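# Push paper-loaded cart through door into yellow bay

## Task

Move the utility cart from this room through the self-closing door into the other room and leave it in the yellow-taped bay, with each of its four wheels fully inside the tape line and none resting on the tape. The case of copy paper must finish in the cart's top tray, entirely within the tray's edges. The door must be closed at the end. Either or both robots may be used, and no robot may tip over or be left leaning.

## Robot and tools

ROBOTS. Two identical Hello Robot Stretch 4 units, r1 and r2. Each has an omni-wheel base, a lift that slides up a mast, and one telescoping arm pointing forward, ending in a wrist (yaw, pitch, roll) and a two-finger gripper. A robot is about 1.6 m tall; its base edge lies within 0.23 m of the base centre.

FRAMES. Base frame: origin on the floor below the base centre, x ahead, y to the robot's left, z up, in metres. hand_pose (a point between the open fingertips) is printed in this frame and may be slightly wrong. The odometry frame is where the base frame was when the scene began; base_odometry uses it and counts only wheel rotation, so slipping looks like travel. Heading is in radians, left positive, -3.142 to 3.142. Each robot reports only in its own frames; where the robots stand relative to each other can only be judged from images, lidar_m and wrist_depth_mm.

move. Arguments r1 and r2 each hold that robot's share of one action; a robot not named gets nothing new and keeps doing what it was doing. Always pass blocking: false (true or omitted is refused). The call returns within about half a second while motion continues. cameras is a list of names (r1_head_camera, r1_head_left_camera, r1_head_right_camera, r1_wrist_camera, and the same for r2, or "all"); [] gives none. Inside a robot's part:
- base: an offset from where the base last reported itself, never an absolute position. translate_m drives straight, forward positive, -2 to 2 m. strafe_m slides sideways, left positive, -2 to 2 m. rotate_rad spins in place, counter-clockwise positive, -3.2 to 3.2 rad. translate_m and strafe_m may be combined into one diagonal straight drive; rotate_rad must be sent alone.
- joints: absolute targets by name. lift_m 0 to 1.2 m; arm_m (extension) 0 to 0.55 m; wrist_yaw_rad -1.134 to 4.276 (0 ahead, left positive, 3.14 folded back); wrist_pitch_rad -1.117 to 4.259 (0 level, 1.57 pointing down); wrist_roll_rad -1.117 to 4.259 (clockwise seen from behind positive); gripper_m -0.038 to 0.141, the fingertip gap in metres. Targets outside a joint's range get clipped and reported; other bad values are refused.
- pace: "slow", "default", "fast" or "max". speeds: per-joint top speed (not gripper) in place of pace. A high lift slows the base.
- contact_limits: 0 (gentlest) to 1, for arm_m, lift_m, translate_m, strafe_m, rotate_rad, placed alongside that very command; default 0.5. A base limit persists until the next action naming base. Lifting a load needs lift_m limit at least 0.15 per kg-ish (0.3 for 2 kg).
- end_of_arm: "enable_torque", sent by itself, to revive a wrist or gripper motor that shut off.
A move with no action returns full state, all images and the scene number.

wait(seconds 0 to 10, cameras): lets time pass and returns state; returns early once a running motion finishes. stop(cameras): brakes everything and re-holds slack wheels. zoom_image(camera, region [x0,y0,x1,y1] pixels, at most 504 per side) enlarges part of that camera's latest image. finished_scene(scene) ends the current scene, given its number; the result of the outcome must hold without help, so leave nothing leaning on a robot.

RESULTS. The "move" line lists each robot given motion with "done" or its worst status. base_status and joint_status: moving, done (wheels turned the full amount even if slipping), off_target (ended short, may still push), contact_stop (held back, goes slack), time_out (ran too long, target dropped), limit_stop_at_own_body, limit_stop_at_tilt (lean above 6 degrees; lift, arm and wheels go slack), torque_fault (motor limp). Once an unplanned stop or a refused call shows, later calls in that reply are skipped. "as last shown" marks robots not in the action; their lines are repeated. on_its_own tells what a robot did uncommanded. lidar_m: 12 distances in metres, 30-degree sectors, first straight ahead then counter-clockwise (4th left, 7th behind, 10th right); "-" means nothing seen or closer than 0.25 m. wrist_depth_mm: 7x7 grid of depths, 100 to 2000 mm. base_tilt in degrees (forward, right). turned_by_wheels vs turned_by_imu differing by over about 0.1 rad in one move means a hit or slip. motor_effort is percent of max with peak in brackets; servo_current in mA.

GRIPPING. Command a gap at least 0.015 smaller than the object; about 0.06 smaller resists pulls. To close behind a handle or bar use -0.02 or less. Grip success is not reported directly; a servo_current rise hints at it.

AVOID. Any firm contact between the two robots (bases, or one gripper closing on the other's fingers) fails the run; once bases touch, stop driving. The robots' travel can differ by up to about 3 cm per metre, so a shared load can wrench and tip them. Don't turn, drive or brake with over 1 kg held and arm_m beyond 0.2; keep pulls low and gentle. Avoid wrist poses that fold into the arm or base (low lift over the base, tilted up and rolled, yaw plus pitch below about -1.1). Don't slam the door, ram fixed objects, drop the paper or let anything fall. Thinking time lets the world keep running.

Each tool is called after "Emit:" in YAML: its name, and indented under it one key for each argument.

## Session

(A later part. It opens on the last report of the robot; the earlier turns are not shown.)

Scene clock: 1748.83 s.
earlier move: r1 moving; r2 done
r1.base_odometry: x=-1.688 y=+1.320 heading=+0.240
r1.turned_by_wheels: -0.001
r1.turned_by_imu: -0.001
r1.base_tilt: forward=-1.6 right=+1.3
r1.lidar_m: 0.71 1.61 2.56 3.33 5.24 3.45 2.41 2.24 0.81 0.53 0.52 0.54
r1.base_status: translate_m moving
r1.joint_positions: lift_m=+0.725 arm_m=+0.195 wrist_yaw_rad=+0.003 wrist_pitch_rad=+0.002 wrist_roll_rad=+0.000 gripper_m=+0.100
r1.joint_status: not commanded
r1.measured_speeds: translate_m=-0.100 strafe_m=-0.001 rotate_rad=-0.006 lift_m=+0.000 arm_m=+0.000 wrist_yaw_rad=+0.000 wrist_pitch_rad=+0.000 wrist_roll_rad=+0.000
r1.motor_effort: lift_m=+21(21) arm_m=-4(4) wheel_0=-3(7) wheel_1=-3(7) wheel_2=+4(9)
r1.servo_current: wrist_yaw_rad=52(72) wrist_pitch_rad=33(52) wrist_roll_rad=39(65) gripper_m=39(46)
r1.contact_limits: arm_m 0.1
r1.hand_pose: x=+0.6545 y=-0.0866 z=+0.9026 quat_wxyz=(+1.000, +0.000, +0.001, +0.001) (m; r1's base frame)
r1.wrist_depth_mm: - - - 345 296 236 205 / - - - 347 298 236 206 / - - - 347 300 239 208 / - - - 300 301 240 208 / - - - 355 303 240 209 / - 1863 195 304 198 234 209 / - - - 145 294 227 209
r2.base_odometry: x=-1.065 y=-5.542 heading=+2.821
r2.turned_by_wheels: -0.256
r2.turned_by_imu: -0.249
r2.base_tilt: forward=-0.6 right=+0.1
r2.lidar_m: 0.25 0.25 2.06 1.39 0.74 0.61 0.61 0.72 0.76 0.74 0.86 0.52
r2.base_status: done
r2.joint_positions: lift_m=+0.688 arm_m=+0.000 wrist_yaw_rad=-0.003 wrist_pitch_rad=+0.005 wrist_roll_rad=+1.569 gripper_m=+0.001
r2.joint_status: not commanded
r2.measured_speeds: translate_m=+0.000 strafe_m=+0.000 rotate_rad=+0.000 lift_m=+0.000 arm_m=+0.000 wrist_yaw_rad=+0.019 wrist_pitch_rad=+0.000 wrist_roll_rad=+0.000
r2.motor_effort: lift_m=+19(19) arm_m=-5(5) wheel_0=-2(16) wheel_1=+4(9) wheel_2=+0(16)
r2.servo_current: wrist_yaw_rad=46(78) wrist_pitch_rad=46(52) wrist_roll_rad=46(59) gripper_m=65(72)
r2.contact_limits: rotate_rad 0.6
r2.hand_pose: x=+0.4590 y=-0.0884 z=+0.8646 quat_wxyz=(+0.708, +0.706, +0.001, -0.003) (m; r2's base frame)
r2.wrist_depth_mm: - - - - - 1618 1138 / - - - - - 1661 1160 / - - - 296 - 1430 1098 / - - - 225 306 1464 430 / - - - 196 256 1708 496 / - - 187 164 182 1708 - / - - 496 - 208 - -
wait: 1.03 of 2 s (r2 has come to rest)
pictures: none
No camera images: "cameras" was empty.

Emit:
move:
  blocking: false
  r2: {"base": {"translate_m": -0.085, "strafe_m": 0.48}, "pace": "slow", "contact_limits": {"translate_m": 0.6}}
  cameras: []

Emit:
wait:
  seconds: 6
  cameras: ["r1_head_camera", "r2_head_camera"]

Scene clock: 1753.53 s.
earlier move: r1 done
move: r2 moving
r1.base_odometry: x=-1.831 y=+1.285 heading=+0.240
r1.turned_by_wheels: +0.000
r1.turned_by_imu: +0.000
r1.base_tilt: forward=-1.6 right=+1.3
r1.lidar_m: 0.80 1.89 2.68 3.45 5.15 3.31 2.26 2.10 0.98 0.65 0.61 0.61
r1.base_status: done
r1.joint_positions: lift_m=+0.725 arm_m=+0.195 wrist_yaw_rad=+0.003 wrist_pitch_rad=+0.002 wrist_roll_rad=+0.000 gripper_m=+0.100
r1.joint_status: not commanded
r1.measured_speeds: all 0
r1.motor_effort: lift_m=+21(21) arm_m=-4(4) wheel_0=-2(3) wheel_1=-3(3) wheel_2=+2(2)
r1.servo_current: wrist_yaw_rad=52(65) wrist_pitch_rad=39(52) wrist_roll_rad=59(65) gripper_m=46(52)
r1.contact_limits: arm_m 0.1
r1.hand_pose: x=+0.6545 y=-0.0866 z=+0.9026 quat_wxyz=(+1.000, +0.000, +0.001, +0.001) (m; r1's base frame)
r1.wrist_depth_mm: - - - 492 407 334 282 / - - - 480 410 325 283 / - - - 477 413 330 285 / - - - 488 415 330 287 / - - - 484 415 330 287 / - - 195 477 199 314 287 / - 1921 - 145 402 314 281
r2.base_odometry: x=-1.067 y=-5.556 heading=+2.821
r2.turned_by_wheels: +0.000
r2.turned_by_imu: +0.001
r2.base_tilt: forward=-0.7 right=+0.0
r2.lidar_m: 0.25 0.25 2.02 1.35 0.68 0.60 0.62 0.69 0.77 0.76 0.87 0.50
r2.base_status: translate_m moving; strafe_m moving
r2.joint_positions: lift_m=+0.688 arm_m=+0.000 wrist_yaw_rad=-0.003 wrist_pitch_rad=+0.005 wrist_roll_rad=+1.569 gripper_m=+0.001
r2.joint_status: not commanded
r2.measured_speeds: translate_m=-0.009 strafe_m=+0.050 rotate_rad=-0.001 lift_m=+0.000 arm_m=+0.000 wrist_yaw_rad=+0.000 wrist_pitch_rad=+0.000 wrist_roll_rad=+0.000
r2.motor_effort: lift_m=+19(19) arm_m=-4(4) wheel_0=-8(11) wheel_1=+7(10) wheel_2=+5(7)
r2.servo_current: wrist_yaw_rad=46(59) wrist_pitch_rad=46(46) wrist_roll_rad=52(59) gripper_m=72(72)
r2.contact_limits: translate_m 0.6
r2.hand_pose: x=+0.4591 y=-0.0883 z=+0.8646 quat_wxyz=(+0.708, +0.706, +0.001, -0.003) (m; r2's base frame)
r2.wrist_depth_mm: - - - - - 1661 1160 / - - - - - 1661 1160 / - - - 298 345 1499 1118 / - - - 218 303 1576 1182 / - - - 193 256 1661 496 / - - 189 163 182 1661 - / - - 484 - 208 - -
pictures: none
No camera images: "cameras" was empty.

Scene clock: 1759.13 s.
earlier move: r2 done
r1.base_odometry: x=-1.831 y=+1.285 heading=+0.240
r1.turned_by_wheels: +0.000
r1.turned_by_imu: +0.000
r1.base_tilt: forward=-1.6 right=+1.3
r1.lidar_m: 0.81 1.87 2.69 3.47 5.17 3.27 2.25 2.10 0.97 0.63 0.59 0.61
r1.base_status: done
r1.joint_positions: lift_m=+0.725 arm_m=+0.195 wrist_yaw_rad=+0.003 wrist_pitch_rad=+0.002 wrist_roll_rad=+0.000 gripper_m=+0.100
r1.joint_status: not commanded
r1.measured_speeds: all 0
r1.motor_effort: lift_m=+21(21) arm_m=-3(4) wheel_0=-2(3) wheel_1=-3(3) wheel_2=+2(2)
r1.servo_current: wrist_yaw_rad=59(72) wrist_pitch_rad=39(52) wrist_roll_rad=33(65) gripper_m=39(52)
r1.contact_limits: arm_m 0.1
r1.hand_pose: x=+0.6545 y=-0.0866 z=+0.9026 quat_wxyz=(+1.000, +0.000, +0.001, +0.001) (m; r1's base frame)
r1.wrist_depth_mm: - - - 492 404 336 283 / - - - 480 410 327 283 / - - - 480 410 329 285 / - - - 488 413 332 289 / - - - 484 415 334 286 / - - 195 477 198 314 289 / - - - 145 402 312 282
r2.base_odometry: x=-1.136 y=-6.025 heading=+2.822
r2.turned_by_wheels: +0.000
r2.turned_by_imu: -0.001
r2.base_tilt: forward=-0.7 right=+0.1
r2.lidar_m: 0.35 0.32 1.62 1.00 0.50 0.40 0.40 0.47 0.85 1.18 1.38 0.47
r2.base_status: done
r2.joint_positions: lift_m=+0.688 arm_m=+0.000 wrist_yaw_rad=-0.007 wrist_pitch_rad=+0.005 wrist_roll_rad=+1.569 gripper_m=+0.001
r2.joint_status: not commanded
r2.measured_speeds: all 0
r2.motor_effort: lift_m=+19(19) arm_m=-3(5) wheel_0=-6(15) wheel_1=+3(10) wheel_2=+5(7)
r2.servo_current: wrist_yaw_rad=52(65) wrist_pitch_rad=46(52) wrist_roll_rad=39(65) gripper_m=65(72)
r2.contact_limits: translate_m 0.6
r2.hand_pose: x=+0.4587 y=-0.0894 z=+0.8646 quat_wxyz=(+0.708, +0.706, -0.001, -0.004) (m; r2's base frame)
r2.wrist_depth_mm: - - - 230 - 1661 1160 / - - - 220 286 293 294 / - - - 205 272 1661 1118 / - - - 196 255 1808 - / - - 597 186 243 842 - / - 477 189 176 182 - - / - - - - 222 - -
wait: 5.60 of 6 s (r2 has come to rest)
pictures: r1_head_camera, r2_head_camera
Images, in order (width x height): r1_head_camera 420x560, r2_head_camera 420x560.

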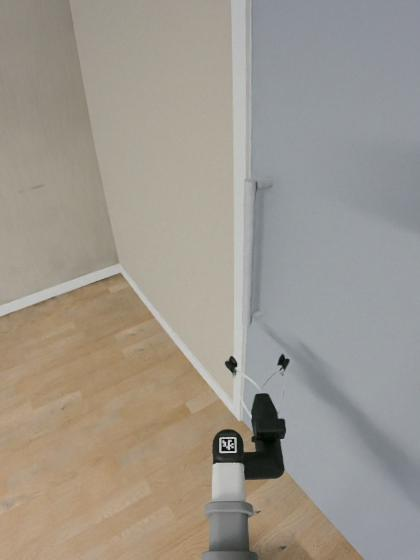

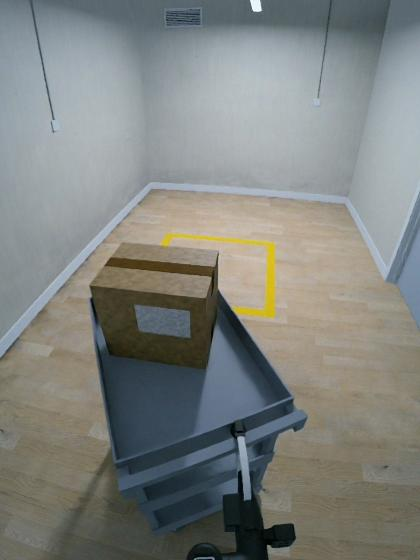

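Emit:
move:
  blocking: false
  r2: {"base": {"translate_m": 0.0, "strafe_m": 0.42}, "pace": "slow", "contact_limits": {"translate_m": 0.6}}
  cameras: []

Emit:
wait:
  seconds: 6
  cameras: ["r2_head_camera"]

Scene clock: 1786.80 s.
move: r2 moving
r1: as last shown
r1.lidar_m: 0.81 1.86 2.67 3.48 5.17 3.27 2.28 2.12 0.94 0.65 0.59 0.61
r1.motor_effort: lift_m=+21(21) arm_m=-3(4) wheel_0=-2(3) wheel_1=-2(3) wheel_2=+2(2)
r1.servo_current: wrist_yaw_rad=52(59) wrist_pitch_rad=39(46) wrist_roll_rad=46(59) gripper_m=39(52)
r1.contact_limits: arm_m 0.1
r1.wrist_depth_mm: - - - 492 402 334 282 / - - - 477 410 327 283 / - - - 480 413 329 285 / - - - 480 415 330 289 / - - - 488 415 330 287 / - - 195 480 198 314 287 / - 1921 - 145 404 314 279
r2.base_odometry: x=-1.140 y=-6.038 heading=+2.821
r2.turned_by_wheels: +0.000
r2.turned_by_imu: +0.000
r2.base_tilt: forward=-0.7 right=+0.1
r2.lidar_m: 0.32 0.32 1.59 0.99 0.50 0.41 0.41 0.47 0.86 1.21 1.36 0.47
r2.base_status: translate_m moving; strafe_m moving
r2.joint_positions: lift_m=+0.688 arm_m=+0.000 wrist_yaw_rad=-0.007 wrist_pitch_rad=+0.005 wrist_roll_rad=+1.569 gripper_m=+0.001
r2.joint_status: not commanded
r2.measured_speeds: translate_m=+0.000 strafe_m=+0.056 rotate_rad=-0.002 lift_m=+0.000 arm_m=+0.000 wrist_yaw_rad=+0.000 wrist_pitch_rad=+0.000 wrist_roll_rad=+0.000
r2.motor_effort: lift_m=+19(19) arm_m=-4(4) wheel_0=-10(15) wheel_1=+8(8) wheel_2=+0(4)
r2.servo_current: wrist_yaw_rad=52(65) wrist_pitch_rad=39(46) wrist_roll_rad=39(59) gripper_m=65(72)
r2.contact_limits: translate_m 0.6
r2.hand_pose: x=+0.4587 y=-0.0894 z=+0.8646 quat_wxyz=(+0.708, +0.706, -0.001, -0.004) (m; r2's base frame)
r2.wrist_depth_mm: - - - 231 - 1618 1160 / - - - 219 285 294 294 / - - - 204 273 1708 1138 / - - - 196 257 1863 - / - - 591 186 243 831 - / - 473 189 175 183 - - / - - 455 - 223 - -
pictures: none
No camera images: "cameras" was empty.

Scene clock: 1791.63 s.
earlier move: r2 done
r1.base_odometry: x=-1.831 y=+1.285 heading=+0.240
r1.turned_by_wheels: +0.000
r1.turned_by_imu: +0.000
r1.base_tilt: forward=-1.6 right=+1.3
r1.lidar_m: 0.82 1.87 2.67 3.47 5.16 3.27 2.28 2.10 0.95 0.64 0.60 0.62
r1.base_status: not commanded
r1.joint_positions: lift_m=+0.725 arm_m=+0.195 wrist_yaw_rad=+0.003 wrist_pitch_rad=+0.002 wrist_roll_rad=+0.000 gripper_m=+0.100
r1.joint_status: not commanded
r1.measured_speeds: all 0
r1.motor_effort: lift_m=+21(21) arm_m=-3(4) wheel_0=-2(3) wheel_1=-2(3) wheel_2=+2(2)
r1.servo_current: wrist_yaw_rad=46(78) wrist_pitch_rad=33(52) wrist_roll_rad=59(65) gripper_m=46(52)
r1.contact_limits: arm_m 0.1
r1.hand_pose: x=+0.6545 y=-0.0866 z=+0.9026 quat_wxyz=(+1.000, +0.000, +0.001, +0.001) (m; r1's base frame)
r1.wrist_depth_mm: - - - 492 407 332 282 / - - - 477 410 327 283 / - - - 484 413 329 285 / - - - 480 413 329 286 / - - - 488 418 330 286 / - - 195 473 198 314 287 / - 1921 - 145 402 314 281
r2.base_odometry: x=-1.268 y=-6.423 heading=+2.822
r2.turned_by_wheels: +0.000
r2.turned_by_imu: -0.001
r2.base_tilt: forward=-0.7 right=+0.0
r2.lidar_m: 0.35 0.37 1.21 0.80 0.43 0.29 0.30 0.34 0.66 1.60 1.82 0.46
r2.base_status: done
r2.joint_positions: lift_m=+0.688 arm_m=+0.000 wrist_yaw_rad=-0.007 wrist_pitch_rad=+0.005 wrist_roll_rad=+1.569 gripper_m=+0.001
r2.joint_status: not commanded
r2.measured_speeds: all 0
r2.motor_effort: lift_m=+19(19) arm_m=-4(4) wheel_0=-5(15) wheel_1=+5(9) wheel_2=+0(4)
r2.servo_current: wrist_yaw_rad=52(72) wrist_pitch_rad=46(52) wrist_roll_rad=59(59) gripper_m=72(72)
r2.contact_limits: translate_m 0.6
r2.hand_pose: x=+0.4587 y=-0.0894 z=+0.8646 quat_wxyz=(+0.708, +0.706, -0.001, -0.004) (m; r2's base frame)
r2.wrist_depth_mm: - - - 204 229 1708 1160 / - - - 198 260 273 273 / - - - 191 255 1808 574 / - - - 186 246 831 - / - - 488 182 240 831 - / - - 189 176 183 - - / - 492 492 - 229 - -
wait: 4.83 of 6 s (r2 has come to rest)
pictures: r2_head_camera
Images, in order (width x height): r2_head_camera 420x560.

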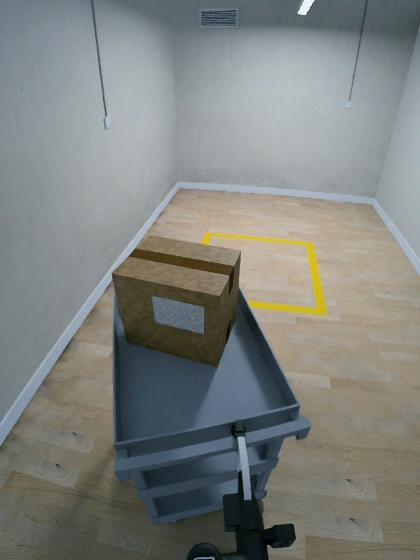

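Emit:
move:
  blocking: false
  r2: {"joints": {"gripper_m": 0.1}}
  cameras: []

Emit:
wait:
  seconds: 2
  cameras: ["r2_wrist_camera", "r2_head_camera"]

Scene clock: 1832.67 s.
move: r2 moving
r1: as last shown
r1.lidar_m: 0.80 1.85 2.68 3.45 5.17 3.26 2.25 2.10 0.96 0.65 0.58 0.61
r1.motor_effort: lift_m=+21(21) arm_m=-4(4) wheel_0=-2(3) wheel_1=-3(3) wheel_2=+2(2)
r1.servo_current: wrist_yaw_rad=33(65) wrist_pitch_rad=39(46) wrist_roll_rad=39(59) gripper_m=33(52)
r1.contact_limits: arm_m 0.1
r1.wrist_depth_mm: - - - 492 407 334 281 / - - - 480 410 325 282 / - - - 480 410 329 286 / - - - 484 410 330 287 / - - - 484 415 330 289 / - - 195 473 198 314 287 / - 1983 - 145 402 312 281
r2.base_odometry: x=-1.268 y=-6.423 heading=+2.822
r2.turned_by_wheels: +0.000
r2.turned_by_imu: +0.000
r2.base_tilt: forward=-0.7 right=+0.0
r2.lidar_m: 0.34 0.36 1.20 0.78 0.43 0.30 0.27 0.38 0.63 1.61 1.84 0.43
r2.base_status: not commanded
r2.joint_positions: lift_m=+0.688 arm_m=+0.000 wrist_yaw_rad=-0.007 wrist_pitch_rad=+0.005 wrist_roll_rad=+1.569 gripper_m=+0.020
r2.joint_status: gripper_m moving
r2.measured_speeds: all 0
r2.motor_effort: lift_m=+19(19) arm_m=-4(4) wheel_0=-5(5) wheel_1=+4(5) wheel_2=+0(0)
r2.servo_current: wrist_yaw_rad=59(65) wrist_pitch_rad=46(46) wrist_roll_rad=39(59) gripper_m=85(91)
r2.contact_limits: translate_m 0.6
r2.hand_pose: x=+0.4587 y=-0.0894 z=+0.8646 quat_wxyz=(+0.708, +0.706, -0.001, -0.004) (m; r2's base frame)
r2.wrist_depth_mm: - - - 208 229 1661 1160 / - - - 202 265 276 277 / - - - 195 257 1808 1138 / - - - 190 249 831 - / - - 492 184 243 831 - / - - 190 179 187 - - / - - 492 - 230 - -
pictures: none
No camera images: "cameras" was empty.

Scene clock: 1833.97 s.
earlier move: r2 done
r1.base_odometry: x=-1.831 y=+1.285 heading=+0.240
r1.turned_by_wheels: +0.000
r1.turned_by_imu: +0.000
r1.base_tilt: forward=-1.6 right=+1.2
r1.lidar_m: 0.80 1.85 2.68 3.47 5.16 3.27 2.28 2.11 0.96 0.66 0.59 0.62
r1.base_status: not commanded
r1.joint_positions: lift_m=+0.725 arm_m=+0.195 wrist_yaw_rad=+0.003 wrist_pitch_rad=+0.002 wrist_roll_rad=+0.000 gripper_m=+0.100
r1.joint_status: not commanded
r1.measured_speeds: all 0
r1.motor_effort: lift_m=+21(21) arm_m=-3(4) wheel_0=-3(3) wheel_1=-2(3) wheel_2=+2(2)
r1.servo_current: wrist_yaw_rad=46(72) wrist_pitch_rad=39(46) wrist_roll_rad=46(65) gripper_m=46(52)
r1.contact_limits: arm_m 0.1
r1.hand_pose: x=+0.6545 y=-0.0866 z=+0.9026 quat_wxyz=(+1.000, +0.000, +0.001, +0.001) (m; r1's base frame)
r1.wrist_depth_mm: - - - 492 407 334 283 / - - - 484 410 327 285 / - - - 480 410 329 286 / - - - 480 413 329 286 / - - - 484 415 329 286 / - - 195 477 198 312 289 / - 1921 - 145 404 312 281
r2.base_odometry: x=-1.268 y=-6.423 heading=+2.822
r2.turned_by_wheels: +0.000
r2.turned_by_imu: +0.000
r2.base_tilt: forward=-0.7 right=+0.1
r2.lidar_m: 0.37 0.37 1.20 0.79 0.42 0.29 0.26 0.39 0.64 1.59 1.82 0.43
r2.base_status: not commanded
r2.joint_positions: lift_m=+0.688 arm_m=+0.000 wrist_yaw_rad=-0.007 wrist_pitch_rad=+0.005 wrist_roll_rad=+1.569 gripper_m=+0.100
r2.joint_status: all done
r2.measured_speeds: all 0
r2.motor_effort: lift_m=+19(19) arm_m=-4(4) wheel_0=-4(5) wheel_1=+4(5) wheel_2=+0(0)
r2.servo_current: wrist_yaw_rad=59(78) wrist_pitch_rad=39(52) wrist_roll_rad=52(59) gripper_m=52(130)
r2.contact_limits: translate_m 0.6
r2.hand_pose: x=+0.4587 y=-0.0894 z=+0.8646 quat_wxyz=(+0.708, +0.706, -0.001, -0.004) (m; r2's base frame)
r2.wrist_depth_mm: - - - 208 230 1661 1182 / - - - 204 266 277 276 / - - - 196 258 1808 1118 / - - - 191 250 842 - / - - 496 184 243 842 - / - - 190 179 186 - - / - - 492 - 230 - -
wait: 1.30 of 2 s (r2 has come to rest)
pictures: r2_head_camera, r2_wrist_camera
Images, in order (width x height): r2_head_camera 420x560, r2_wrist_camera 616x392.

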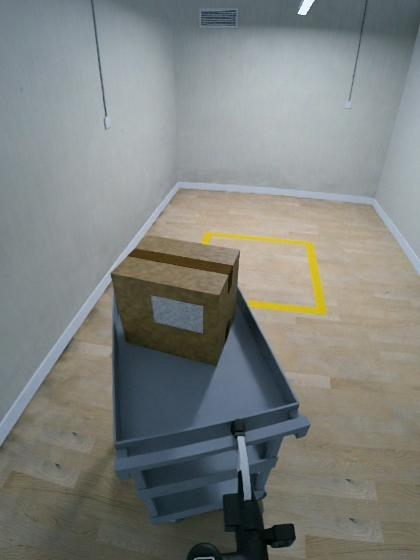

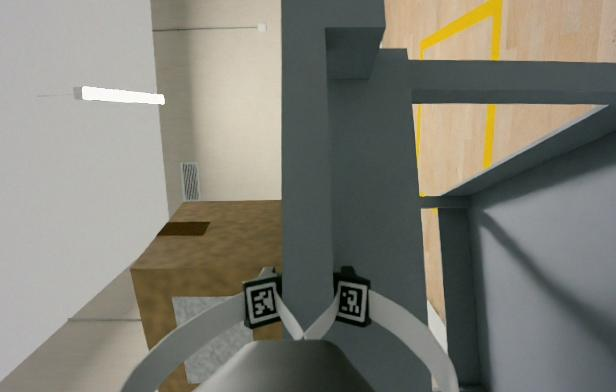

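Emit:
move:
  blocking: false
  r2: {"base": {"translate_m": -0.03, "strafe_m": 0.21}, "contact_limits": {"translate_m": 0.4}}
  cameras: []

Emit:
wait:
  seconds: 3
  cameras: ["r2_wrist_camera", "r2_head_camera"]

Scene clock: 1839.73 s.
move: r2 moving
r1: as last shown
r1.base_tilt: forward=-1.6 right=+1.3
r1.lidar_m: 0.83 1.87 2.65 3.46 5.17 3.31 2.25 2.11 0.95 0.63 0.58 0.62
r1.motor_effort: lift_m=+21(21) arm_m=-3(4) wheel_0=-2(3) wheel_1=-2(3) wheel_2=+2(2)
r1.servo_current: wrist_yaw_rad=59(65) wrist_pitch_rad=46(46) wrist_roll_rad=39(59) gripper_m=46(52)
r1.contact_limits: arm_m 0.1
r1.wrist_depth_mm: - - - 496 410 334 282 / - - - 484 410 327 283 / - - - 484 413 329 283 / - - - 484 415 332 287 / - - - 488 418 330 289 / - - 195 477 198 314 286 / - 1983 - 145 404 314 281
r2.base_odometry: x=-1.274 y=-6.456 heading=+2.821
r2.turned_by_wheels: +0.000
r2.turned_by_imu: +0.000
r2.base_tilt: forward=-0.7 right=+0.0
r2.lidar_m: 0.35 0.39 1.16 0.77 0.40 0.31 0.27 0.37 0.61 1.64 1.89 0.44
r2.base_status: translate_m moving; strafe_m moving
r2.joint_positions: lift_m=+0.688 arm_m=+0.000 wrist_yaw_rad=-0.007 wrist_pitch_rad=+0.005 wrist_roll_rad=+1.569 gripper_m=+0.100
r2.joint_status: not commanded
r2.measured_speeds: translate_m=-0.019 strafe_m=+0.130 rotate_rad=+0.000 lift_m=+0.000 arm_m=+0.000 wrist_yaw_rad=+0.000 wrist_pitch_rad=+0.000 wrist_roll_rad=+0.000
r2.motor_effort: lift_m=+19(19) arm_m=-4(4) wheel_0=-16(16) wheel_1=+10(10) wheel_2=+2(4)
r2.servo_current: wrist_yaw_rad=46(65) wrist_pitch_rad=46(46) wrist_roll_rad=59(59) gripper_m=46(59)
r2.contact_limits: translate_m 0.4
r2.hand_pose: x=+0.4587 y=-0.0894 z=+0.8646 quat_wxyz=(+0.708, +0.706, -0.001, -0.004) (m; r2's base frame)
r2.wrist_depth_mm: - - - 209 235 1661 1182 / - - - 202 265 274 277 / - - - 196 258 1863 535 / - - 668 192 253 820 - / - - 484 186 244 842 - / - - 191 181 186 - - / - - 504 - 233 - -
pictures: none
No camera images: "cameras" was empty.

Scene clock: 1841.30 s.
earlier move: r2 done
r1.base_odometry: x=-1.831 y=+1.285 heading=+0.240
r1.turned_by_wheels: +0.000
r1.turned_by_imu: +0.000
r1.base_tilt: forward=-1.5 right=+1.3
r1.lidar_m: 0.83 1.87 2.69 3.46 5.16 3.27 2.29 2.11 0.95 0.66 0.60 0.61
r1.base_status: not commanded
r1.joint_positions: lift_m=+0.725 arm_m=+0.195 wrist_yaw_rad=+0.003 wrist_pitch_rad=+0.002 wrist_roll_rad=+0.000 gripper_m=+0.100
r1.joint_status: not commanded
r1.measured_speeds: all 0
r1.motor_effort: lift_m=+21(21) arm_m=-3(4) wheel_0=-2(3) wheel_1=-3(3) wheel_2=+2(2)
r1.servo_current: wrist_yaw_rad=72(72) wrist_pitch_rad=39(46) wrist_roll_rad=39(59) gripper_m=39(52)
r1.contact_limits: arm_m 0.1
r1.hand_pose: x=+0.6545 y=-0.0866 z=+0.9026 quat_wxyz=(+1.000, +0.000, +0.001, +0.001) (m; r1's base frame)
r1.wrist_depth_mm: - - - 496 404 330 282 / - - - 480 413 327 282 / - - - 480 413 329 286 / - - - 484 415 330 287 / - - - 484 415 330 287 / - - 195 477 198 315 287 / - 1983 - 145 404 314 282
r2.base_odometry: x=-1.305 y=-6.632 heading=+2.822
r2.turned_by_wheels: +0.001
r2.turned_by_imu: +0.001
r2.base_tilt: forward=-0.7 right=+0.1
r2.lidar_m: 0.37 1.19 0.99 0.65 0.34 0.27 0.25 0.26 0.51 1.80 2.03 0.48
r2.base_status: done
r2.joint_positions: lift_m=+0.688 arm_m=+0.000 wrist_yaw_rad=-0.003 wrist_pitch_rad=+0.003 wrist_roll_rad=+1.569 gripper_m=+0.100
r2.joint_status: not commanded
r2.measured_speeds: all 0
r2.motor_effort: lift_m=+17(19) arm_m=-4(4) wheel_0=-2(16) wheel_1=+3(11) wheel_2=+5(8)
r2.servo_current: wrist_yaw_rad=39(65) wrist_pitch_rad=39(46) wrist_roll_rad=52(59) gripper_m=46(59)
r2.contact_limits: translate_m 0.4
r2.hand_pose: x=+0.4591 y=-0.0882 z=+0.8655 quat_wxyz=(+0.708, +0.706, +0.000, -0.002) (m; r2's base frame)
r2.wrist_depth_mm: - - - 271 274 1661 1229 / - - - 267 268 1708 - / - - 621 263 264 831 - / - - 492 202 260 866 - / - - 525 199 257 866 - / - - 195 196 194 - - / - - - - - - -
wait: 1.57 of 3 s (r2 has come to rest)
pictures: r2_head_camera, r2_wrist_camera
Images, in order (width x height): r2_head_camera 420x560, r2_wrist_camera 616x392.

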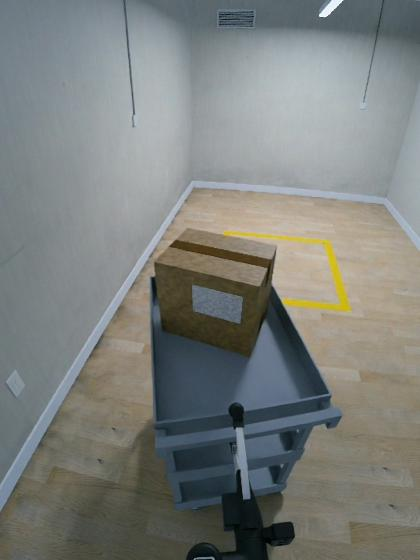

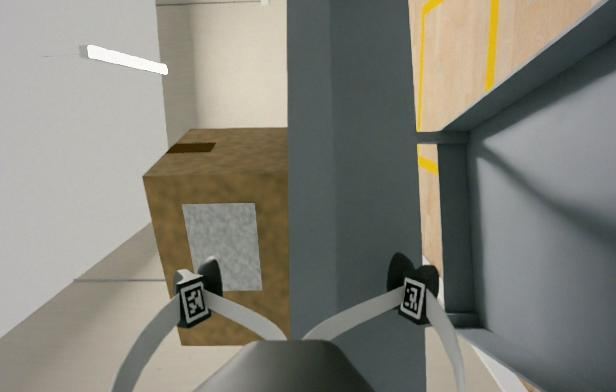

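Emit:
zoom_image:
  camera: "r2_wrist_camera"
  region: [200, 0, 500, 392]

Emit:
zoom_image:
  camera: "r2_head_camera"
  region: [120, 340, 380, 540]

Scaled by 1.286.

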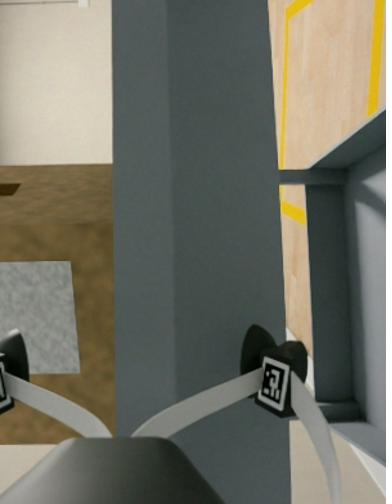

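Scaled by 1.938 from the camera's 420x560 image, which has a finer 1200x1600 frame.

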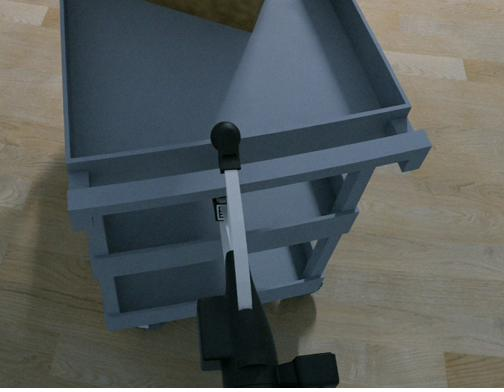

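Emit:
move:
  blocking: false
  r2: {"joints": {"wrist_yaw_rad": 0.6}}
  cameras: []

Emit:
wait:
  seconds: 2
  cameras: ["r2_wrist_camera", "r2_head_camera"]

Scene clock: 1883.57 s.
move: r2 moving
r1: as last shown
r1.base_tilt: forward=-1.6 right=+1.3
r1.lidar_m: 0.79 1.85 2.67 3.48 5.18 3.25 2.25 2.12 0.97 0.65 0.60 0.62
r1.motor_effort: lift_m=+21(21) arm_m=-4(4) wheel_0=-2(3) wheel_1=-3(3) wheel_2=+2(2)
r1.servo_current: wrist_yaw_rad=52(59) wrist_pitch_rad=39(46) wrist_roll_rad=39(59) gripper_m=46(46)
r1.contact_limits: arm_m 0.1
r1.wrist_depth_mm: - - - 496 404 334 282 / - - - 480 410 327 283 / - - - 484 410 329 285 / - - - 484 415 332 287 / - - - 488 418 329 287 / - - 195 477 198 314 287 / - 1921 - 144 404 312 281
r2.base_odometry: x=-1.305 y=-6.632 heading=+2.821
r2.turned_by_wheels: -0.001
r2.turned_by_imu: +0.000
r2.base_tilt: forward=-0.7 right=+0.0
r2.lidar_m: 0.42 0.46 0.99 0.62 0.34 0.28 0.25 0.26 0.50 1.80 2.07 0.46
r2.base_status: not commanded
r2.joint_positions: lift_m=+0.688 arm_m=+0.000 wrist_yaw_rad=+0.476 wrist_pitch_rad=+0.003 wrist_roll_rad=+1.569 gripper_m=+0.100
r2.joint_status: wrist_yaw_rad moving
r2.measured_speeds: translate_m=+0.000 strafe_m=+0.000 rotate_rad=+0.000 lift_m=+0.000 arm_m=+0.000 wrist_yaw_rad=+1.750 wrist_pitch_rad=+0.000 wrist_roll_rad=+0.000
r2.motor_effort: lift_m=+17(17) arm_m=-1(4) wheel_0=-2(2) wheel_1=+2(3) wheel_2=-4(5)
r2.servo_current: wrist_yaw_rad=85(416) wrist_pitch_rad=46(46) wrist_roll_rad=52(52) gripper_m=52(52)
r2.contact_limits: translate_m 0.4
r2.hand_pose: x=+0.4673 y=+0.0544 z=+0.8655 quat_wxyz=(+0.688, +0.686, +0.167, +0.166) (m; r2's base frame)
r2.wrist_depth_mm: - 439 418 140 193 - - / - - 480 147 204 - - / - - 564 155 216 - - / - - - 165 229 1576 - / - - - 176 242 1430 1160 / - - 189 186 196 289 287 / - - - - - - 1042
pictures: none
No camera images: "cameras" was empty.

Scene clock: 1884.07 s.
earlier move: r2 done
r1.base_odometry: x=-1.831 y=+1.285 heading=+0.240
r1.turned_by_wheels: +0.000
r1.turned_by_imu: +0.000
r1.base_tilt: forward=-1.6 right=+1.3
r1.lidar_m: 0.80 1.87 2.67 3.45 5.16 3.28 2.28 2.12 0.97 0.66 0.61 0.62
r1.base_status: not commanded
r1.joint_positions: lift_m=+0.725 arm_m=+0.195 wrist_yaw_rad=+0.003 wrist_pitch_rad=+0.002 wrist_roll_rad=+0.000 gripper_m=+0.100
r1.joint_status: not commanded
r1.measured_speeds: all 0
r1.motor_effort: lift_m=+21(21) arm_m=-3(4) wheel_0=-3(3) wheel_1=-3(3) wheel_2=+2(2)
r1.servo_current: wrist_yaw_rad=65(65) wrist_pitch_rad=39(46) wrist_roll_rad=39(65) gripper_m=39(52)
r1.contact_limits: arm_m 0.1
r1.hand_pose: x=+0.6545 y=-0.0866 z=+0.9026 quat_wxyz=(+1.000, +0.000, +0.001, +0.001) (m; r1's base frame)
r1.wrist_depth_mm: - - - 496 404 334 282 / - - - 477 407 327 286 / - - - 480 413 330 286 / - - - 480 415 329 287 / - - - 480 415 330 289 / - - 195 473 198 312 289 / - 1921 - 145 399 314 281
r2.base_odometry: x=-1.305 y=-6.632 heading=+2.821
r2.turned_by_wheels: +0.000
r2.turned_by_imu: +0.000
r2.base_tilt: forward=-0.7 right=+0.1
r2.lidar_m: 0.42 0.46 1.00 0.63 0.34 0.26 0.25 0.26 0.48 1.80 2.05 0.46
r2.base_status: not commanded
r2.joint_positions: lift_m=+0.688 arm_m=+0.000 wrist_yaw_rad=+0.597 wrist_pitch_rad=+0.003 wrist_roll_rad=+1.569 gripper_m=+0.100
r2.joint_status: all done
r2.measured_speeds: all 0
r2.motor_effort: lift_m=+17(17) arm_m=+4(4) wheel_0=-2(2) wheel_1=+2(3) wheel_2=-5(5)
r2.servo_current: wrist_yaw_rad=46(416) wrist_pitch_rad=39(46) wrist_roll_rad=39(59) gripper_m=59(59)
r2.contact_limits: translate_m 0.4
r2.hand_pose: x=+0.4585 y=+0.0898 z=+0.8655 quat_wxyz=(+0.677, +0.675, +0.209, +0.207) (m; r2's base frame)
r2.wrist_depth_mm: - - 455 135 186 - - / - - 544 145 202 - - / - - - 152 221 1576 530 / - - - 170 241 1366 1160 / - - - 189 263 301 1078 / - - 189 208 192 300 1060 / - - - - - - -
wait: 0.50 of 2 s (r2 has come to rest)
pictures: r2_head_camera, r2_wrist_camera
Images, in order (width x height): r2_head_camera 420x560, r2_wrist_camera 616x392.

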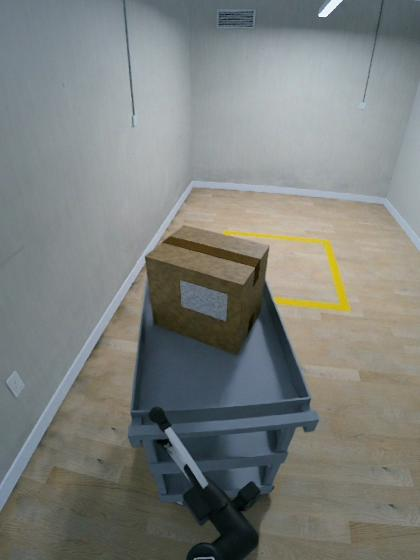

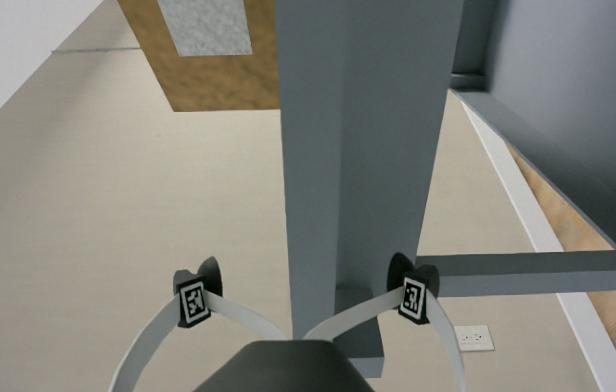

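Emit:
move:
  blocking: false
  r2: {"joints": {"gripper_m": -0.01}}
  cameras: []

Emit:
wait:
  seconds: 2
  cameras: []

Emit:
move:
  blocking: false
  r2: {"base": {"translate_m": 0.3, "strafe_m": -0.03}, "pace": "slow", "contact_limits": {"translate_m": 0.6}}
  cameras: []

Emit:
wait:
  seconds: 4
  cameras: ["r2_head_camera"]

Scene clock: 1896.10 s.
move: r2 moving
r1: as last shown
r1.base_tilt: forward=-1.6 right=+1.2
r1.lidar_m: 0.84 1.89 2.68 3.43 5.18 3.28 2.26 2.11 0.97 0.61 0.61 0.61
r1.motor_effort: lift_m=+21(21) arm_m=-3(4) wheel_0=-2(3) wheel_1=-3(3) wheel_2=+2(2)
r1.servo_current: wrist_yaw_rad=46(59) wrist_pitch_rad=39(52) wrist_roll_rad=46(59) gripper_m=39(46)
r1.contact_limits: arm_m 0.1
r1.wrist_depth_mm: - - - 492 407 334 281 / - - - 480 410 327 282 / - - - 480 413 327 283 / - - - 484 413 332 286 / - - - 484 415 332 286 / - - 195 480 198 314 287 / - 1983 - 145 402 315 281
r2.base_odometry: x=-1.305 y=-6.632 heading=+2.821
r2.turned_by_wheels: +0.000
r2.turned_by_imu: +0.000
r2.base_tilt: forward=-0.7 right=+0.0
r2.lidar_m: 0.42 0.47 1.00 0.63 0.33 0.27 0.25 0.27 0.47 1.79 2.03 0.47
r2.base_status: not commanded
r2.joint_positions: lift_m=+0.688 arm_m=+0.000 wrist_yaw_rad=+0.597 wrist_pitch_rad=+0.003 wrist_roll_rad=+1.569 gripper_m=+0.083
r2.joint_status: gripper_m moving
r2.measured_speeds: all 0
r2.motor_effort: lift_m=+17(17) arm_m=+4(4) wheel_0=-2(2) wheel_1=+2(2) wheel_2=-5(5)
r2.servo_current: wrist_yaw_rad=46(52) wrist_pitch_rad=33(46) wrist_roll_rad=39(52) gripper_m=91(117)
r2.contact_limits: translate_m 0.4
r2.hand_pose: x=+0.4585 y=+0.0898 z=+0.8655 quat_wxyz=(+0.677, +0.675, +0.209, +0.207) (m; r2's base frame)
r2.wrist_depth_mm: - - 455 135 186 - - / - - 544 144 202 - - / - - - 152 221 1537 530 / - - - 171 243 1366 1138 / - - - 189 263 304 1078 / - - 190 206 190 298 1042 / - - - - - - -
pictures: none
No camera images: "cameras" was empty.

Scene clock: 1897.47 s.
earlier move: r2 done
r1.base_odometry: x=-1.831 y=+1.285 heading=+0.240
r1.turned_by_wheels: +0.000
r1.turned_by_imu: +0.000
r1.base_tilt: forward=-1.6 right=+1.3
r1.lidar_m: 0.83 1.86 2.68 3.46 5.15 3.29 2.25 2.11 0.97 0.64 0.60 0.63
r1.base_status: not commanded
r1.joint_positions: lift_m=+0.725 arm_m=+0.195 wrist_yaw_rad=+0.003 wrist_pitch_rad=+0.002 wrist_roll_rad=+0.000 gripper_m=+0.100
r1.joint_status: not commanded
r1.measured_speeds: all 0
r1.motor_effort: lift_m=+21(21) arm_m=-3(4) wheel_0=-3(3) wheel_1=-2(3) wheel_2=+2(2)
r1.servo_current: wrist_yaw_rad=39(72) wrist_pitch_rad=39(52) wrist_roll_rad=39(65) gripper_m=46(46)
r1.contact_limits: arm_m 0.1
r1.hand_pose: x=+0.6545 y=-0.0866 z=+0.9026 quat_wxyz=(+1.000, +0.000, +0.001, +0.001) (m; r1's base frame)
r1.wrist_depth_mm: - - - 492 407 334 279 / - - - 480 410 325 283 / - - - 480 410 329 283 / - - - 480 413 330 285 / - - - 484 413 330 287 / - - 195 473 198 312 287 / - 1863 - 145 402 312 282
r2.base_odometry: x=-1.305 y=-6.632 heading=+2.821
r2.turned_by_wheels: +0.000
r2.turned_by_imu: +0.000
r2.base_tilt: forward=-0.7 right=+0.1
r2.lidar_m: 0.42 0.48 1.00 0.63 0.34 0.27 0.25 0.28 0.52 1.80 2.06 0.45
r2.base_status: not commanded
r2.joint_positions: lift_m=+0.688 arm_m=+0.000 wrist_yaw_rad=+0.597 wrist_pitch_rad=+0.003 wrist_roll_rad=+1.569 gripper_m=-0.008
r2.joint_status: all done
r2.measured_speeds: all 0
r2.motor_effort: lift_m=+17(17) arm_m=+4(4) wheel_0=-2(2) wheel_1=+2(2) wheel_2=-5(6)
r2.servo_current: wrist_yaw_rad=46(65) wrist_pitch_rad=46(46) wrist_roll_rad=46(59) gripper_m=117(208)
r2.contact_limits: translate_m 0.4
r2.hand_pose: x=+0.4585 y=+0.0899 z=+0.8655 quat_wxyz=(+0.677, +0.675, +0.209, +0.207) (m; r2's base frame)
r2.wrist_depth_mm: - 480 452 131 185 - - / - - 539 142 200 - - / - - - 149 217 1537 - / - - - 167 238 1366 469 / - - - 189 264 298 307 / - - 182 202 181 293 1042 / - - - - - - -
wait: 1.37 of 2 s (r2 has come to rest)
pictures: none
No camera images: "cameras" was empty.

Scene clock: 1897.97 s.
move: r2 moving
r1: as last shown
r1.lidar_m: 0.80 1.87 2.67 3.46 5.17 3.29 2.27 2.11 0.98 0.65 0.59 0.60
r1.servo_current: wrist_yaw_rad=65(65) wrist_pitch_rad=39(46) wrist_roll_rad=65(65) gripper_m=39(46)
r1.contact_limits: arm_m 0.1
r1.wrist_depth_mm: - - - 492 404 332 282 / - - - 480 410 327 285 / - - - 477 410 330 285 / - - - 480 415 330 286 / - - - 484 413 329 287 / - - 195 480 198 312 289 / - 1983 - 145 404 314 281
r2.base_odometry: x=-1.317 y=-6.627 heading=+2.822
r2.turned_by_wheels: +0.001
r2.turned_by_imu: +0.001
r2.base_tilt: forward=-0.7 right=+0.0
r2.lidar_m: 0.43 0.50 1.01 0.64 0.36 0.29 0.25 0.27 0.52 1.82 2.06 0.45
r2.base_status: translate_m moving; strafe_m moving
r2.joint_positions: lift_m=+0.688 arm_m=+0.000 wrist_yaw_rad=+0.601 wrist_pitch_rad=+0.003 wrist_roll_rad=+1.569 gripper_m=-0.009
r2.joint_status: not commanded
r2.measured_speeds: translate_m=+0.048 strafe_m=-0.004 rotate_rad=+0.000 lift_m=+0.000 arm_m=+0.000 wrist_yaw_rad=+0.031 wrist_pitch_rad=+0.000 wrist_roll_rad=+0.000
r2.motor_effort: lift_m=+17(17) arm_m=+4(4) wheel_0=+9(9) wheel_1=+7(9) wheel_2=-12(12)
r2.servo_current: wrist_yaw_rad=46(65) wrist_pitch_rad=46(46) wrist_roll_rad=46(52) gripper_m=111(124)
r2.contact_limits: translate_m 0.6
r2.hand_pose: x=+0.4582 y=+0.0910 z=+0.8655 quat_wxyz=(+0.676, +0.674, +0.210, +0.209) (m; r2's base frame)
r2.wrist_depth_mm: - 480 449 125 178 - - / - 539 539 133 195 - - / - - - 146 213 1430 508 / - - - 161 235 1366 1138 / - - - 183 267 297 306 / - - 182 203 180 293 1025 / - - - - - - -
pictures: none
No camera images: "cameras" was empty.

Scene clock: 1901.77 s.
earlier move: r2 done
r1.base_odometry: x=-1.831 y=+1.285 heading=+0.240
r1.turned_by_wheels: +0.000
r1.turned_by_imu: +0.000
r1.base_tilt: forward=-1.6 right=+1.3
r1.lidar_m: 0.83 1.90 2.69 3.48 5.17 3.28 2.29 2.09 0.98 0.63 0.60 0.62
r1.base_status: not commanded
r1.joint_positions: lift_m=+0.725 arm_m=+0.195 wrist_yaw_rad=+0.003 wrist_pitch_rad=+0.002 wrist_roll_rad=+0.000 gripper_m=+0.100
r1.joint_status: not commanded
r1.measured_speeds: all 0
r1.motor_effort: lift_m=+21(21) arm_m=-4(4) wheel_0=-2(3) wheel_1=-2(3) wheel_2=+2(2)
r1.servo_current: wrist_yaw_rad=46(78) wrist_pitch_rad=39(52) wrist_roll_rad=52(78) gripper_m=46(52)
r1.contact_limits: arm_m 0.1
r1.hand_pose: x=+0.6545 y=-0.0866 z=+0.9026 quat_wxyz=(+1.000, +0.000, +0.001, +0.001) (m; r1's base frame)
r1.wrist_depth_mm: - - - 492 407 334 282 / - - - 480 410 327 282 / - - - 484 413 329 285 / - - - 484 415 330 287 / - - - 484 418 332 286 / - - 195 473 198 312 289 / - 1921 - 145 402 312 281
r2.base_odometry: x=-1.580 y=-6.509 heading=+2.822
r2.turned_by_wheels: +0.000
r2.turned_by_imu: +0.003
r2.base_tilt: forward=-0.7 right=+0.0
r2.lidar_m: 0.40 0.42 0.97 0.96 0.66 0.55 0.51 0.58 1.06 1.85 2.08 0.44
r2.base_status: done
r2.joint_positions: lift_m=+0.688 arm_m=+0.000 wrist_yaw_rad=+0.608 wrist_pitch_rad=+0.004 wrist_roll_rad=+1.569 gripper_m=-0.009
r2.joint_status: not commanded
r2.measured_speeds: all 0
r2.motor_effort: lift_m=+17(18) arm_m=+4(4) wheel_0=+6(17) wheel_1=+4(12) wheel_2=-5(13)
r2.servo_current: wrist_yaw_rad=52(72) wrist_pitch_rad=46(52) wrist_roll_rad=52(59) gripper_m=72(124)
r2.contact_limits: translate_m 0.6
r2.hand_pose: x=+0.4575 y=+0.0929 z=+0.8650 quat_wxyz=(+0.676, +0.674, +0.213, +0.210) (m; r2's base frame)
r2.wrist_depth_mm: - 421 410 108 164 - - / - 477 480 119 177 - - / - - 554 126 190 - - / - - - 137 207 - 484 / - - - 150 226 - 1078 / - - 182 165 181 272 279 / - - - - - - -
wait: 3.80 of 4 s (r2 has come to rest)
pictures: r2_head_camera
Images, in order (width x height): r2_head_camera 420x560.

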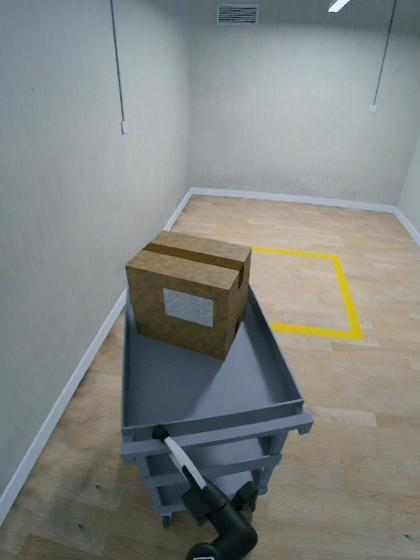

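Emit:
move:
  blocking: false
  r2: {"base": {"translate_m": 0.08, "strafe_m": 0.27}, "pace": "slow", "contact_limits": {"translate_m": 0.6}}
  cameras: []

Emit:
wait:
  seconds: 4
  cameras: ["r2_head_camera"]

Scene clock: 1920.10 s.
move: r2 moving
r1: as last shown
r1.lidar_m: 0.81 1.88 2.67 3.49 5.14 3.28 2.26 2.12 0.96 0.62 0.60 0.63
r1.motor_effort: lift_m=+21(21) arm_m=-3(4) wheel_0=-3(3) wheel_1=-3(3) wheel_2=+2(2)
r1.servo_current: wrist_yaw_rad=39(59) wrist_pitch_rad=52(52) wrist_roll_rad=39(65) gripper_m=39(46)
r1.contact_limits: arm_m 0.1
r1.wrist_depth_mm: - - - 496 407 334 283 / - - - 480 413 327 283 / - - - 484 413 330 286 / - - - 484 415 330 287 / - - - 484 418 330 287 / - - 195 477 198 314 289 / - 1921 - 145 407 312 279
r2.base_odometry: x=-1.588 y=-6.519 heading=+2.821
r2.turned_by_wheels: +0.000
r2.turned_by_imu: +0.000
r2.base_tilt: forward=-0.7 right=+0.1
r2.lidar_m: 0.41 0.39 0.95 0.95 0.69 0.56 0.54 0.58 1.05 1.85 2.11 0.45
r2.base_status: translate_m moving; strafe_m moving
r2.joint_positions: lift_m=+0.688 arm_m=+0.000 wrist_yaw_rad=+0.603 wrist_pitch_rad=+0.004 wrist_roll_rad=+1.569 gripper_m=-0.009
r2.joint_status: not commanded
r2.measured_speeds: translate_m=+0.014 strafe_m=+0.048 rotate_rad=-0.002 lift_m=+0.000 arm_m=+0.000 wrist_yaw_rad=-0.012 wrist_pitch_rad=+0.000 wrist_roll_rad=+0.000
r2.motor_effort: lift_m=+17(18) arm_m=+4(4) wheel_0=-8(8) wheel_1=+9(10) wheel_2=-8(9)
r2.servo_current: wrist_yaw_rad=52(65) wrist_pitch_rad=46(46) wrist_roll_rad=52(59) gripper_m=72(72)
r2.contact_limits: translate_m 0.6
r2.hand_pose: x=+0.4580 y=+0.0915 z=+0.8650 quat_wxyz=(+0.676, +0.674, +0.211, +0.209) (m; r2's base frame)
r2.wrist_depth_mm: - 418 407 112 167 - - / - 473 480 121 177 - - / - - 554 129 193 - - / - - - 139 206 1281 488 / - - - 152 227 - 1098 / - - 182 167 181 271 277 / - - - - - - -
pictures: none
No camera images: "cameras" was empty.

Scene clock: 1923.67 s.
earlier move: r2 done
r1.base_odometry: x=-1.831 y=+1.285 heading=+0.240
r1.turned_by_wheels: +0.000
r1.turned_by_imu: +0.000
r1.base_tilt: forward=-1.6 right=+1.3
r1.lidar_m: 0.80 1.87 2.65 3.46 5.16 3.26 2.28 2.11 0.98 0.63 0.60 0.62
r1.base_status: not commanded
r1.joint_positions: lift_m=+0.725 arm_m=+0.195 wrist_yaw_rad=+0.003 wrist_pitch_rad=+0.002 wrist_roll_rad=+0.000 gripper_m=+0.100
r1.joint_status: not commanded
r1.measured_speeds: all 0
r1.motor_effort: lift_m=+21(21) arm_m=-3(4) wheel_0=-2(3) wheel_1=-3(3) wheel_2=+2(2)
r1.servo_current: wrist_yaw_rad=65(72) wrist_pitch_rad=39(52) wrist_roll_rad=39(65) gripper_m=39(52)
r1.contact_limits: arm_m 0.1
r1.hand_pose: x=+0.6545 y=-0.0866 z=+0.9026 quat_wxyz=(+1.000, +0.000, +0.001, +0.001) (m; r1's base frame)
r1.wrist_depth_mm: - - - 496 407 334 282 / - - - 477 410 325 282 / - - - 480 413 329 286 / - - - 488 415 330 286 / - - - 480 415 332 287 / - - 195 473 198 312 289 / - 1921 - 145 402 314 278
r2.base_odometry: x=-1.741 y=-6.740 heading=+2.821
r2.turned_by_wheels: -0.001
r2.turned_by_imu: -0.002
r2.base_tilt: forward=-0.6 right=+0.1
r2.lidar_m: 0.34 0.43 0.68 0.68 0.73 0.59 0.58 0.63 1.09 2.10 2.39 0.38
r2.base_status: done
r2.joint_positions: lift_m=+0.688 arm_m=+0.000 wrist_yaw_rad=+0.595 wrist_pitch_rad=+0.004 wrist_roll_rad=+1.569 gripper_m=-0.009
r2.joint_status: not commanded
r2.measured_speeds: all 0
r2.motor_effort: lift_m=+17(18) arm_m=+4(4) wheel_0=-10(15) wheel_1=+2(10) wheel_2=-7(10)
r2.servo_current: wrist_yaw_rad=52(65) wrist_pitch_rad=39(52) wrist_roll_rad=52(65) gripper_m=65(78)
r2.contact_limits: translate_m 0.6
r2.hand_pose: x=+0.4588 y=+0.0891 z=+0.8650 quat_wxyz=(+0.677, +0.675, +0.208, +0.206) (m; r2's base frame)
r2.wrist_depth_mm: - 469 469 - - - - / - - - - - - 484 / - - - - 165 - 455 / - - - - 182 - 991 / - - - 121 236 286 - / - - 179 146 180 278 - / - - - - - - -
wait: 3.57 of 4 s (r2 has come to rest)
pictures: r2_head_camera
Images, in order (width x height): r2_head_camera 420x560.

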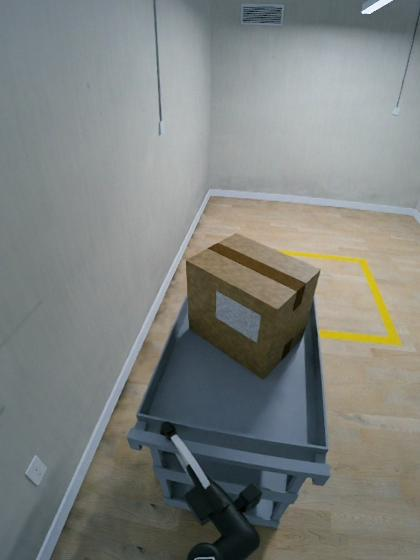

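Emit:
move:
  blocking: false
  r2: {"base": {"translate_m": 0.1, "strafe_m": 0.2}, "pace": "slow", "contact_limits": {"translate_m": 0.6}}
  cameras: []

Emit:
wait:
  seconds: 4
  cameras: ["r2_head_camera"]

Scene clock: 1947.20 s.
move: r2 moving
r1: as last shown
r1.lidar_m: 0.82 1.88 2.66 3.47 5.16 3.29 2.26 2.11 0.94 0.64 0.58 0.60
r1.motor_effort: lift_m=+21(21) arm_m=-3(4) wheel_0=-2(3) wheel_1=-2(3) wheel_2=+2(2)
r1.servo_current: wrist_yaw_rad=59(65) wrist_pitch_rad=46(46) wrist_roll_rad=39(59) gripper_m=39(46)
r1.contact_limits: arm_m 0.1
r1.wrist_depth_mm: - - - 492 407 332 282 / - - - 477 413 329 286 / - - - 484 410 329 285 / - - - 484 418 330 285 / - - - 484 415 330 287 / - - 196 477 198 314 289 / - - - 145 402 312 281
r2.base_odometry: x=-1.750 y=-6.749 heading=+2.820
r2.turned_by_wheels: -0.001
r2.turned_by_imu: +0.000
r2.base_tilt: forward=-0.7 right=+0.1
r2.lidar_m: 0.37 0.42 0.66 0.64 0.74 0.61 0.58 0.65 1.10 2.13 2.42 0.36
r2.base_status: translate_m moving; strafe_m moving
r2.joint_positions: lift_m=+0.688 arm_m=+0.000 wrist_yaw_rad=+0.594 wrist_pitch_rad=+0.004 wrist_roll_rad=+1.569 gripper_m=-0.009
r2.joint_status: not commanded
r2.measured_speeds: translate_m=+0.021 strafe_m=+0.044 rotate_rad=+0.000 lift_m=+0.000 arm_m=+0.000 wrist_yaw_rad=+0.000 wrist_pitch_rad=+0.000 wrist_roll_rad=+0.000
r2.motor_effort: lift_m=+17(18) arm_m=+4(4) wheel_0=-9(13) wheel_1=+7(7) wheel_2=-8(10)
r2.servo_current: wrist_yaw_rad=65(65) wrist_pitch_rad=39(46) wrist_roll_rad=26(52) gripper_m=72(72)
r2.contact_limits: translate_m 0.6
r2.hand_pose: x=+0.4588 y=+0.0891 z=+0.8650 quat_wxyz=(+0.677, +0.675, +0.208, +0.206) (m; r2's base frame)
r2.wrist_depth_mm: - 469 473 - - 124 - / - - - - - - 477 / - - - - 163 - 445 / - - - - 186 - - / - - - 117 236 285 285 / - - 179 144 180 279 - / - - - - - - -
pictures: none
No camera images: "cameras" was empty.

Scene clock: 1950.20 s.
earlier move: r2 done
r1.base_odometry: x=-1.831 y=+1.285 heading=+0.240
r1.turned_by_wheels: +0.000
r1.turned_by_imu: +0.000
r1.base_tilt: forward=-1.6 right=+1.3
r1.lidar_m: 0.83 1.85 2.68 3.47 5.16 3.26 2.26 2.12 0.95 0.65 0.59 0.61
r1.base_status: not commanded
r1.joint_positions: lift_m=+0.725 arm_m=+0.195 wrist_yaw_rad=+0.003 wrist_pitch_rad=+0.002 wrist_roll_rad=+0.000 gripper_m=+0.100
r1.joint_status: not commanded
r1.measured_speeds: all 0
r1.motor_effort: lift_m=+21(21) arm_m=-4(4) wheel_0=-2(3) wheel_1=-2(3) wheel_2=+2(2)
r1.servo_current: wrist_yaw_rad=52(72) wrist_pitch_rad=39(52) wrist_roll_rad=59(65) gripper_m=39(46)
r1.contact_limits: arm_m 0.1
r1.hand_pose: x=+0.6545 y=-0.0866 z=+0.9026 quat_wxyz=(+1.000, +0.000, +0.001, +0.001) (m; r1's base frame)
r1.wrist_depth_mm: - - - 492 407 334 282 / - - - 473 407 324 285 / - - - 484 410 329 286 / - - - 480 413 330 286 / - - - 484 418 330 287 / - - 195 473 198 314 287 / - 1983 - 145 399 312 281
r2.base_odometry: x=-1.899 y=-6.898 heading=+2.820
r2.turned_by_wheels: +0.000
r2.turned_by_imu: -0.001
r2.base_tilt: forward=-0.7 right=+0.1
r2.lidar_m: 0.34 0.50 0.46 0.46 0.51 0.65 0.64 0.73 1.21 2.34 2.61 0.32
r2.base_status: done
r2.joint_positions: lift_m=+0.688 arm_m=+0.000 wrist_yaw_rad=+0.583 wrist_pitch_rad=+0.004 wrist_roll_rad=+1.569 gripper_m=-0.009
r2.joint_status: not commanded
r2.measured_speeds: all 0
r2.motor_effort: lift_m=+17(18) arm_m=+4(4) wheel_0=-6(15) wheel_1=+2(8) wheel_2=-7(14)
r2.servo_current: wrist_yaw_rad=91(104) wrist_pitch_rad=46(52) wrist_roll_rad=46(59) gripper_m=59(78)
r2.contact_limits: translate_m 0.6
r2.hand_pose: x=+0.4597 y=+0.0859 z=+0.8650 quat_wxyz=(+0.678, +0.676, +0.205, +0.202) (m; r2's base frame)
r2.wrist_depth_mm: - - - - - - - / - - - - - - - / - - - - - - - / - - - - - - - / - - - - - 279 279 / - - 180 - 160 - - / - 120 - - - - -
wait: 3.00 of 4 s (r2 has come to rest)
pictures: r2_head_camera
Images, in order (width x height): r2_head_camera 420x560.

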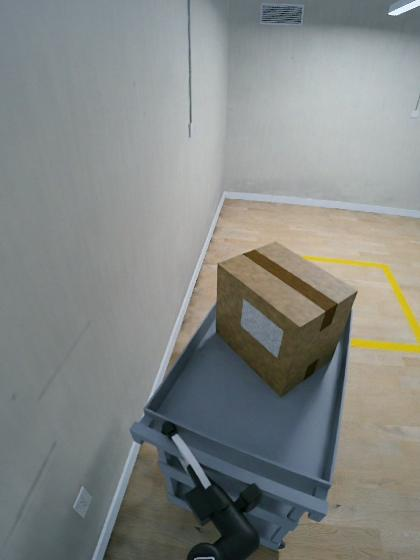

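Emit:
move:
  blocking: false
  r2: {"base": {"translate_m": 0.3, "strafe_m": -0.34}, "pace": "slow", "contact_limits": {"translate_m": 0.6}}
  cameras: []

Emit:
wait:
  seconds: 6
  cameras: ["r2_head_camera"]

Scene clock: 1960.50 s.
move: r2 moving
r1: as last shown
r1.lidar_m: 0.82 1.86 2.68 3.48 5.17 3.30 2.28 2.12 0.96 0.63 0.60 0.63
r1.motor_effort: lift_m=+21(21) arm_m=-3(4) wheel_0=-2(3) wheel_1=-2(3) wheel_2=+2(2)
r1.servo_current: wrist_yaw_rad=52(65) wrist_pitch_rad=39(46) wrist_roll_rad=59(59) gripper_m=39(52)
r1.contact_limits: arm_m 0.1
r1.wrist_depth_mm: - - - 496 407 334 282 / - - - 473 410 327 283 / - - - 480 415 329 285 / - - - 484 415 330 287 / - - - 484 418 332 287 / - - 195 477 198 314 287 / - 1983 - 145 402 312 278
r2.base_odometry: x=-1.904 y=-6.886 heading=+2.819
r2.turned_by_wheels: +0.000
r2.turned_by_imu: +0.000
r2.base_tilt: forward=-0.7 right=+0.0
r2.lidar_m: 0.38 0.51 0.47 0.46 0.55 0.65 0.64 0.77 1.20 2.31 2.63 0.29
r2.base_status: translate_m moving; strafe_m moving
r2.joint_positions: lift_m=+0.688 arm_m=+0.000 wrist_yaw_rad=+0.587 wrist_pitch_rad=+0.004 wrist_roll_rad=+1.569 gripper_m=-0.009
r2.joint_status: not commanded
r2.measured_speeds: translate_m=+0.034 strafe_m=-0.037 rotate_rad=+0.003 lift_m=+0.000 arm_m=+0.000 wrist_yaw_rad=+0.028 wrist_pitch_rad=+0.000 wrist_roll_rad=+0.000
r2.motor_effort: lift_m=+17(18) arm_m=+4(4) wheel_0=+13(13) wheel_1=-4(7) wheel_2=-12(14)
r2.servo_current: wrist_yaw_rad=65(98) wrist_pitch_rad=46(46) wrist_roll_rad=33(59) gripper_m=65(72)
r2.contact_limits: translate_m 0.6
r2.hand_pose: x=+0.4594 y=+0.0870 z=+0.8650 quat_wxyz=(+0.678, +0.676, +0.206, +0.203) (m; r2's base frame)
r2.wrist_depth_mm: - - - - - - - / - - - - - - - / - - - - - - - / - - - - - - - / - - - - - 281 279 / - - 180 - 159 - - / - 120 - - - - -
pictures: none
No camera images: "cameras" was empty.

Scene clock: 1965.80 s.
earlier move: r2 done
r1.base_odometry: x=-1.831 y=+1.285 heading=+0.240
r1.turned_by_wheels: +0.000
r1.turned_by_imu: +0.000
r1.base_tilt: forward=-1.5 right=+1.3
r1.lidar_m: 0.79 1.86 2.67 3.47 5.17 3.27 2.27 2.11 0.95 0.64 0.60 0.62
r1.base_status: not commanded
r1.joint_positions: lift_m=+0.725 arm_m=+0.195 wrist_yaw_rad=+0.003 wrist_pitch_rad=+0.002 wrist_roll_rad=+0.000 gripper_m=+0.100
r1.joint_status: not commanded
r1.measured_speeds: all 0
r1.motor_effort: lift_m=+21(21) arm_m=-3(4) wheel_0=-2(3) wheel_1=-3(3) wheel_2=+2(2)
r1.servo_current: wrist_yaw_rad=52(65) wrist_pitch_rad=39(52) wrist_roll_rad=46(78) gripper_m=46(52)
r1.contact_limits: arm_m 0.1
r1.hand_pose: x=+0.6545 y=-0.0866 z=+0.9026 quat_wxyz=(+1.000, +0.000, +0.001, +0.001) (m; r1's base frame)
r1.wrist_depth_mm: - - - 488 407 334 281 / - - - 477 407 327 283 / - - - 484 413 329 283 / - - - 484 413 330 286 / - - - 480 415 329 287 / - - 195 477 198 314 287 / - 1921 - 145 402 314 279
r2.base_odometry: x=-2.076 y=-6.481 heading=+2.819
r2.turned_by_wheels: +0.000
r2.turned_by_imu: +0.003
r2.base_tilt: forward=-0.7 right=+0.1
r2.lidar_m: 0.44 0.39 0.74 0.73 0.86 1.00 0.98 1.13 1.92 2.04 2.41 0.53
r2.base_status: done
r2.joint_positions: lift_m=+0.688 arm_m=+0.000 wrist_yaw_rad=+0.605 wrist_pitch_rad=+0.004 wrist_roll_rad=+1.569 gripper_m=-0.009
r2.joint_status: not commanded
r2.measured_speeds: all 0
r2.motor_effort: lift_m=+17(18) arm_m=+4(4) wheel_0=+6(16) wheel_1=-3(7) wheel_2=-5(14)
r2.servo_current: wrist_yaw_rad=52(98) wrist_pitch_rad=46(52) wrist_roll_rad=52(65) gripper_m=72(78)
r2.contact_limits: translate_m 0.6
r2.hand_pose: x=+0.4578 y=+0.0920 z=+0.8650 quat_wxyz=(+0.676, +0.674, +0.212, +0.209) (m; r2's base frame)
r2.wrist_depth_mm: - 421 427 152 208 - - / - 449 449 157 213 - - / - 512 517 160 220 - - / - - 574 165 225 - - / - - - 170 233 - 480 / - - 182 174 181 - - / - - - - - 256 256
wait: 5.30 of 6 s (r2 has come to rest)
pictures: r2_head_camera
Images, in order (width x height): r2_head_camera 420x560.

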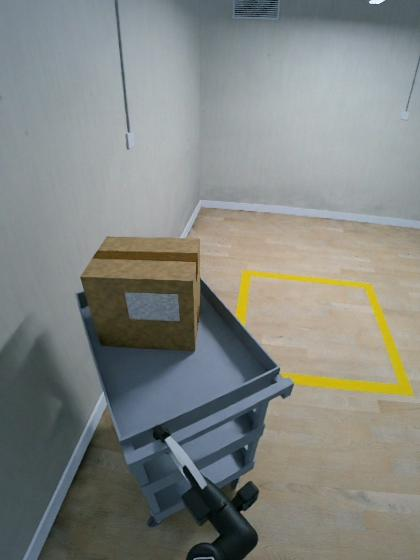

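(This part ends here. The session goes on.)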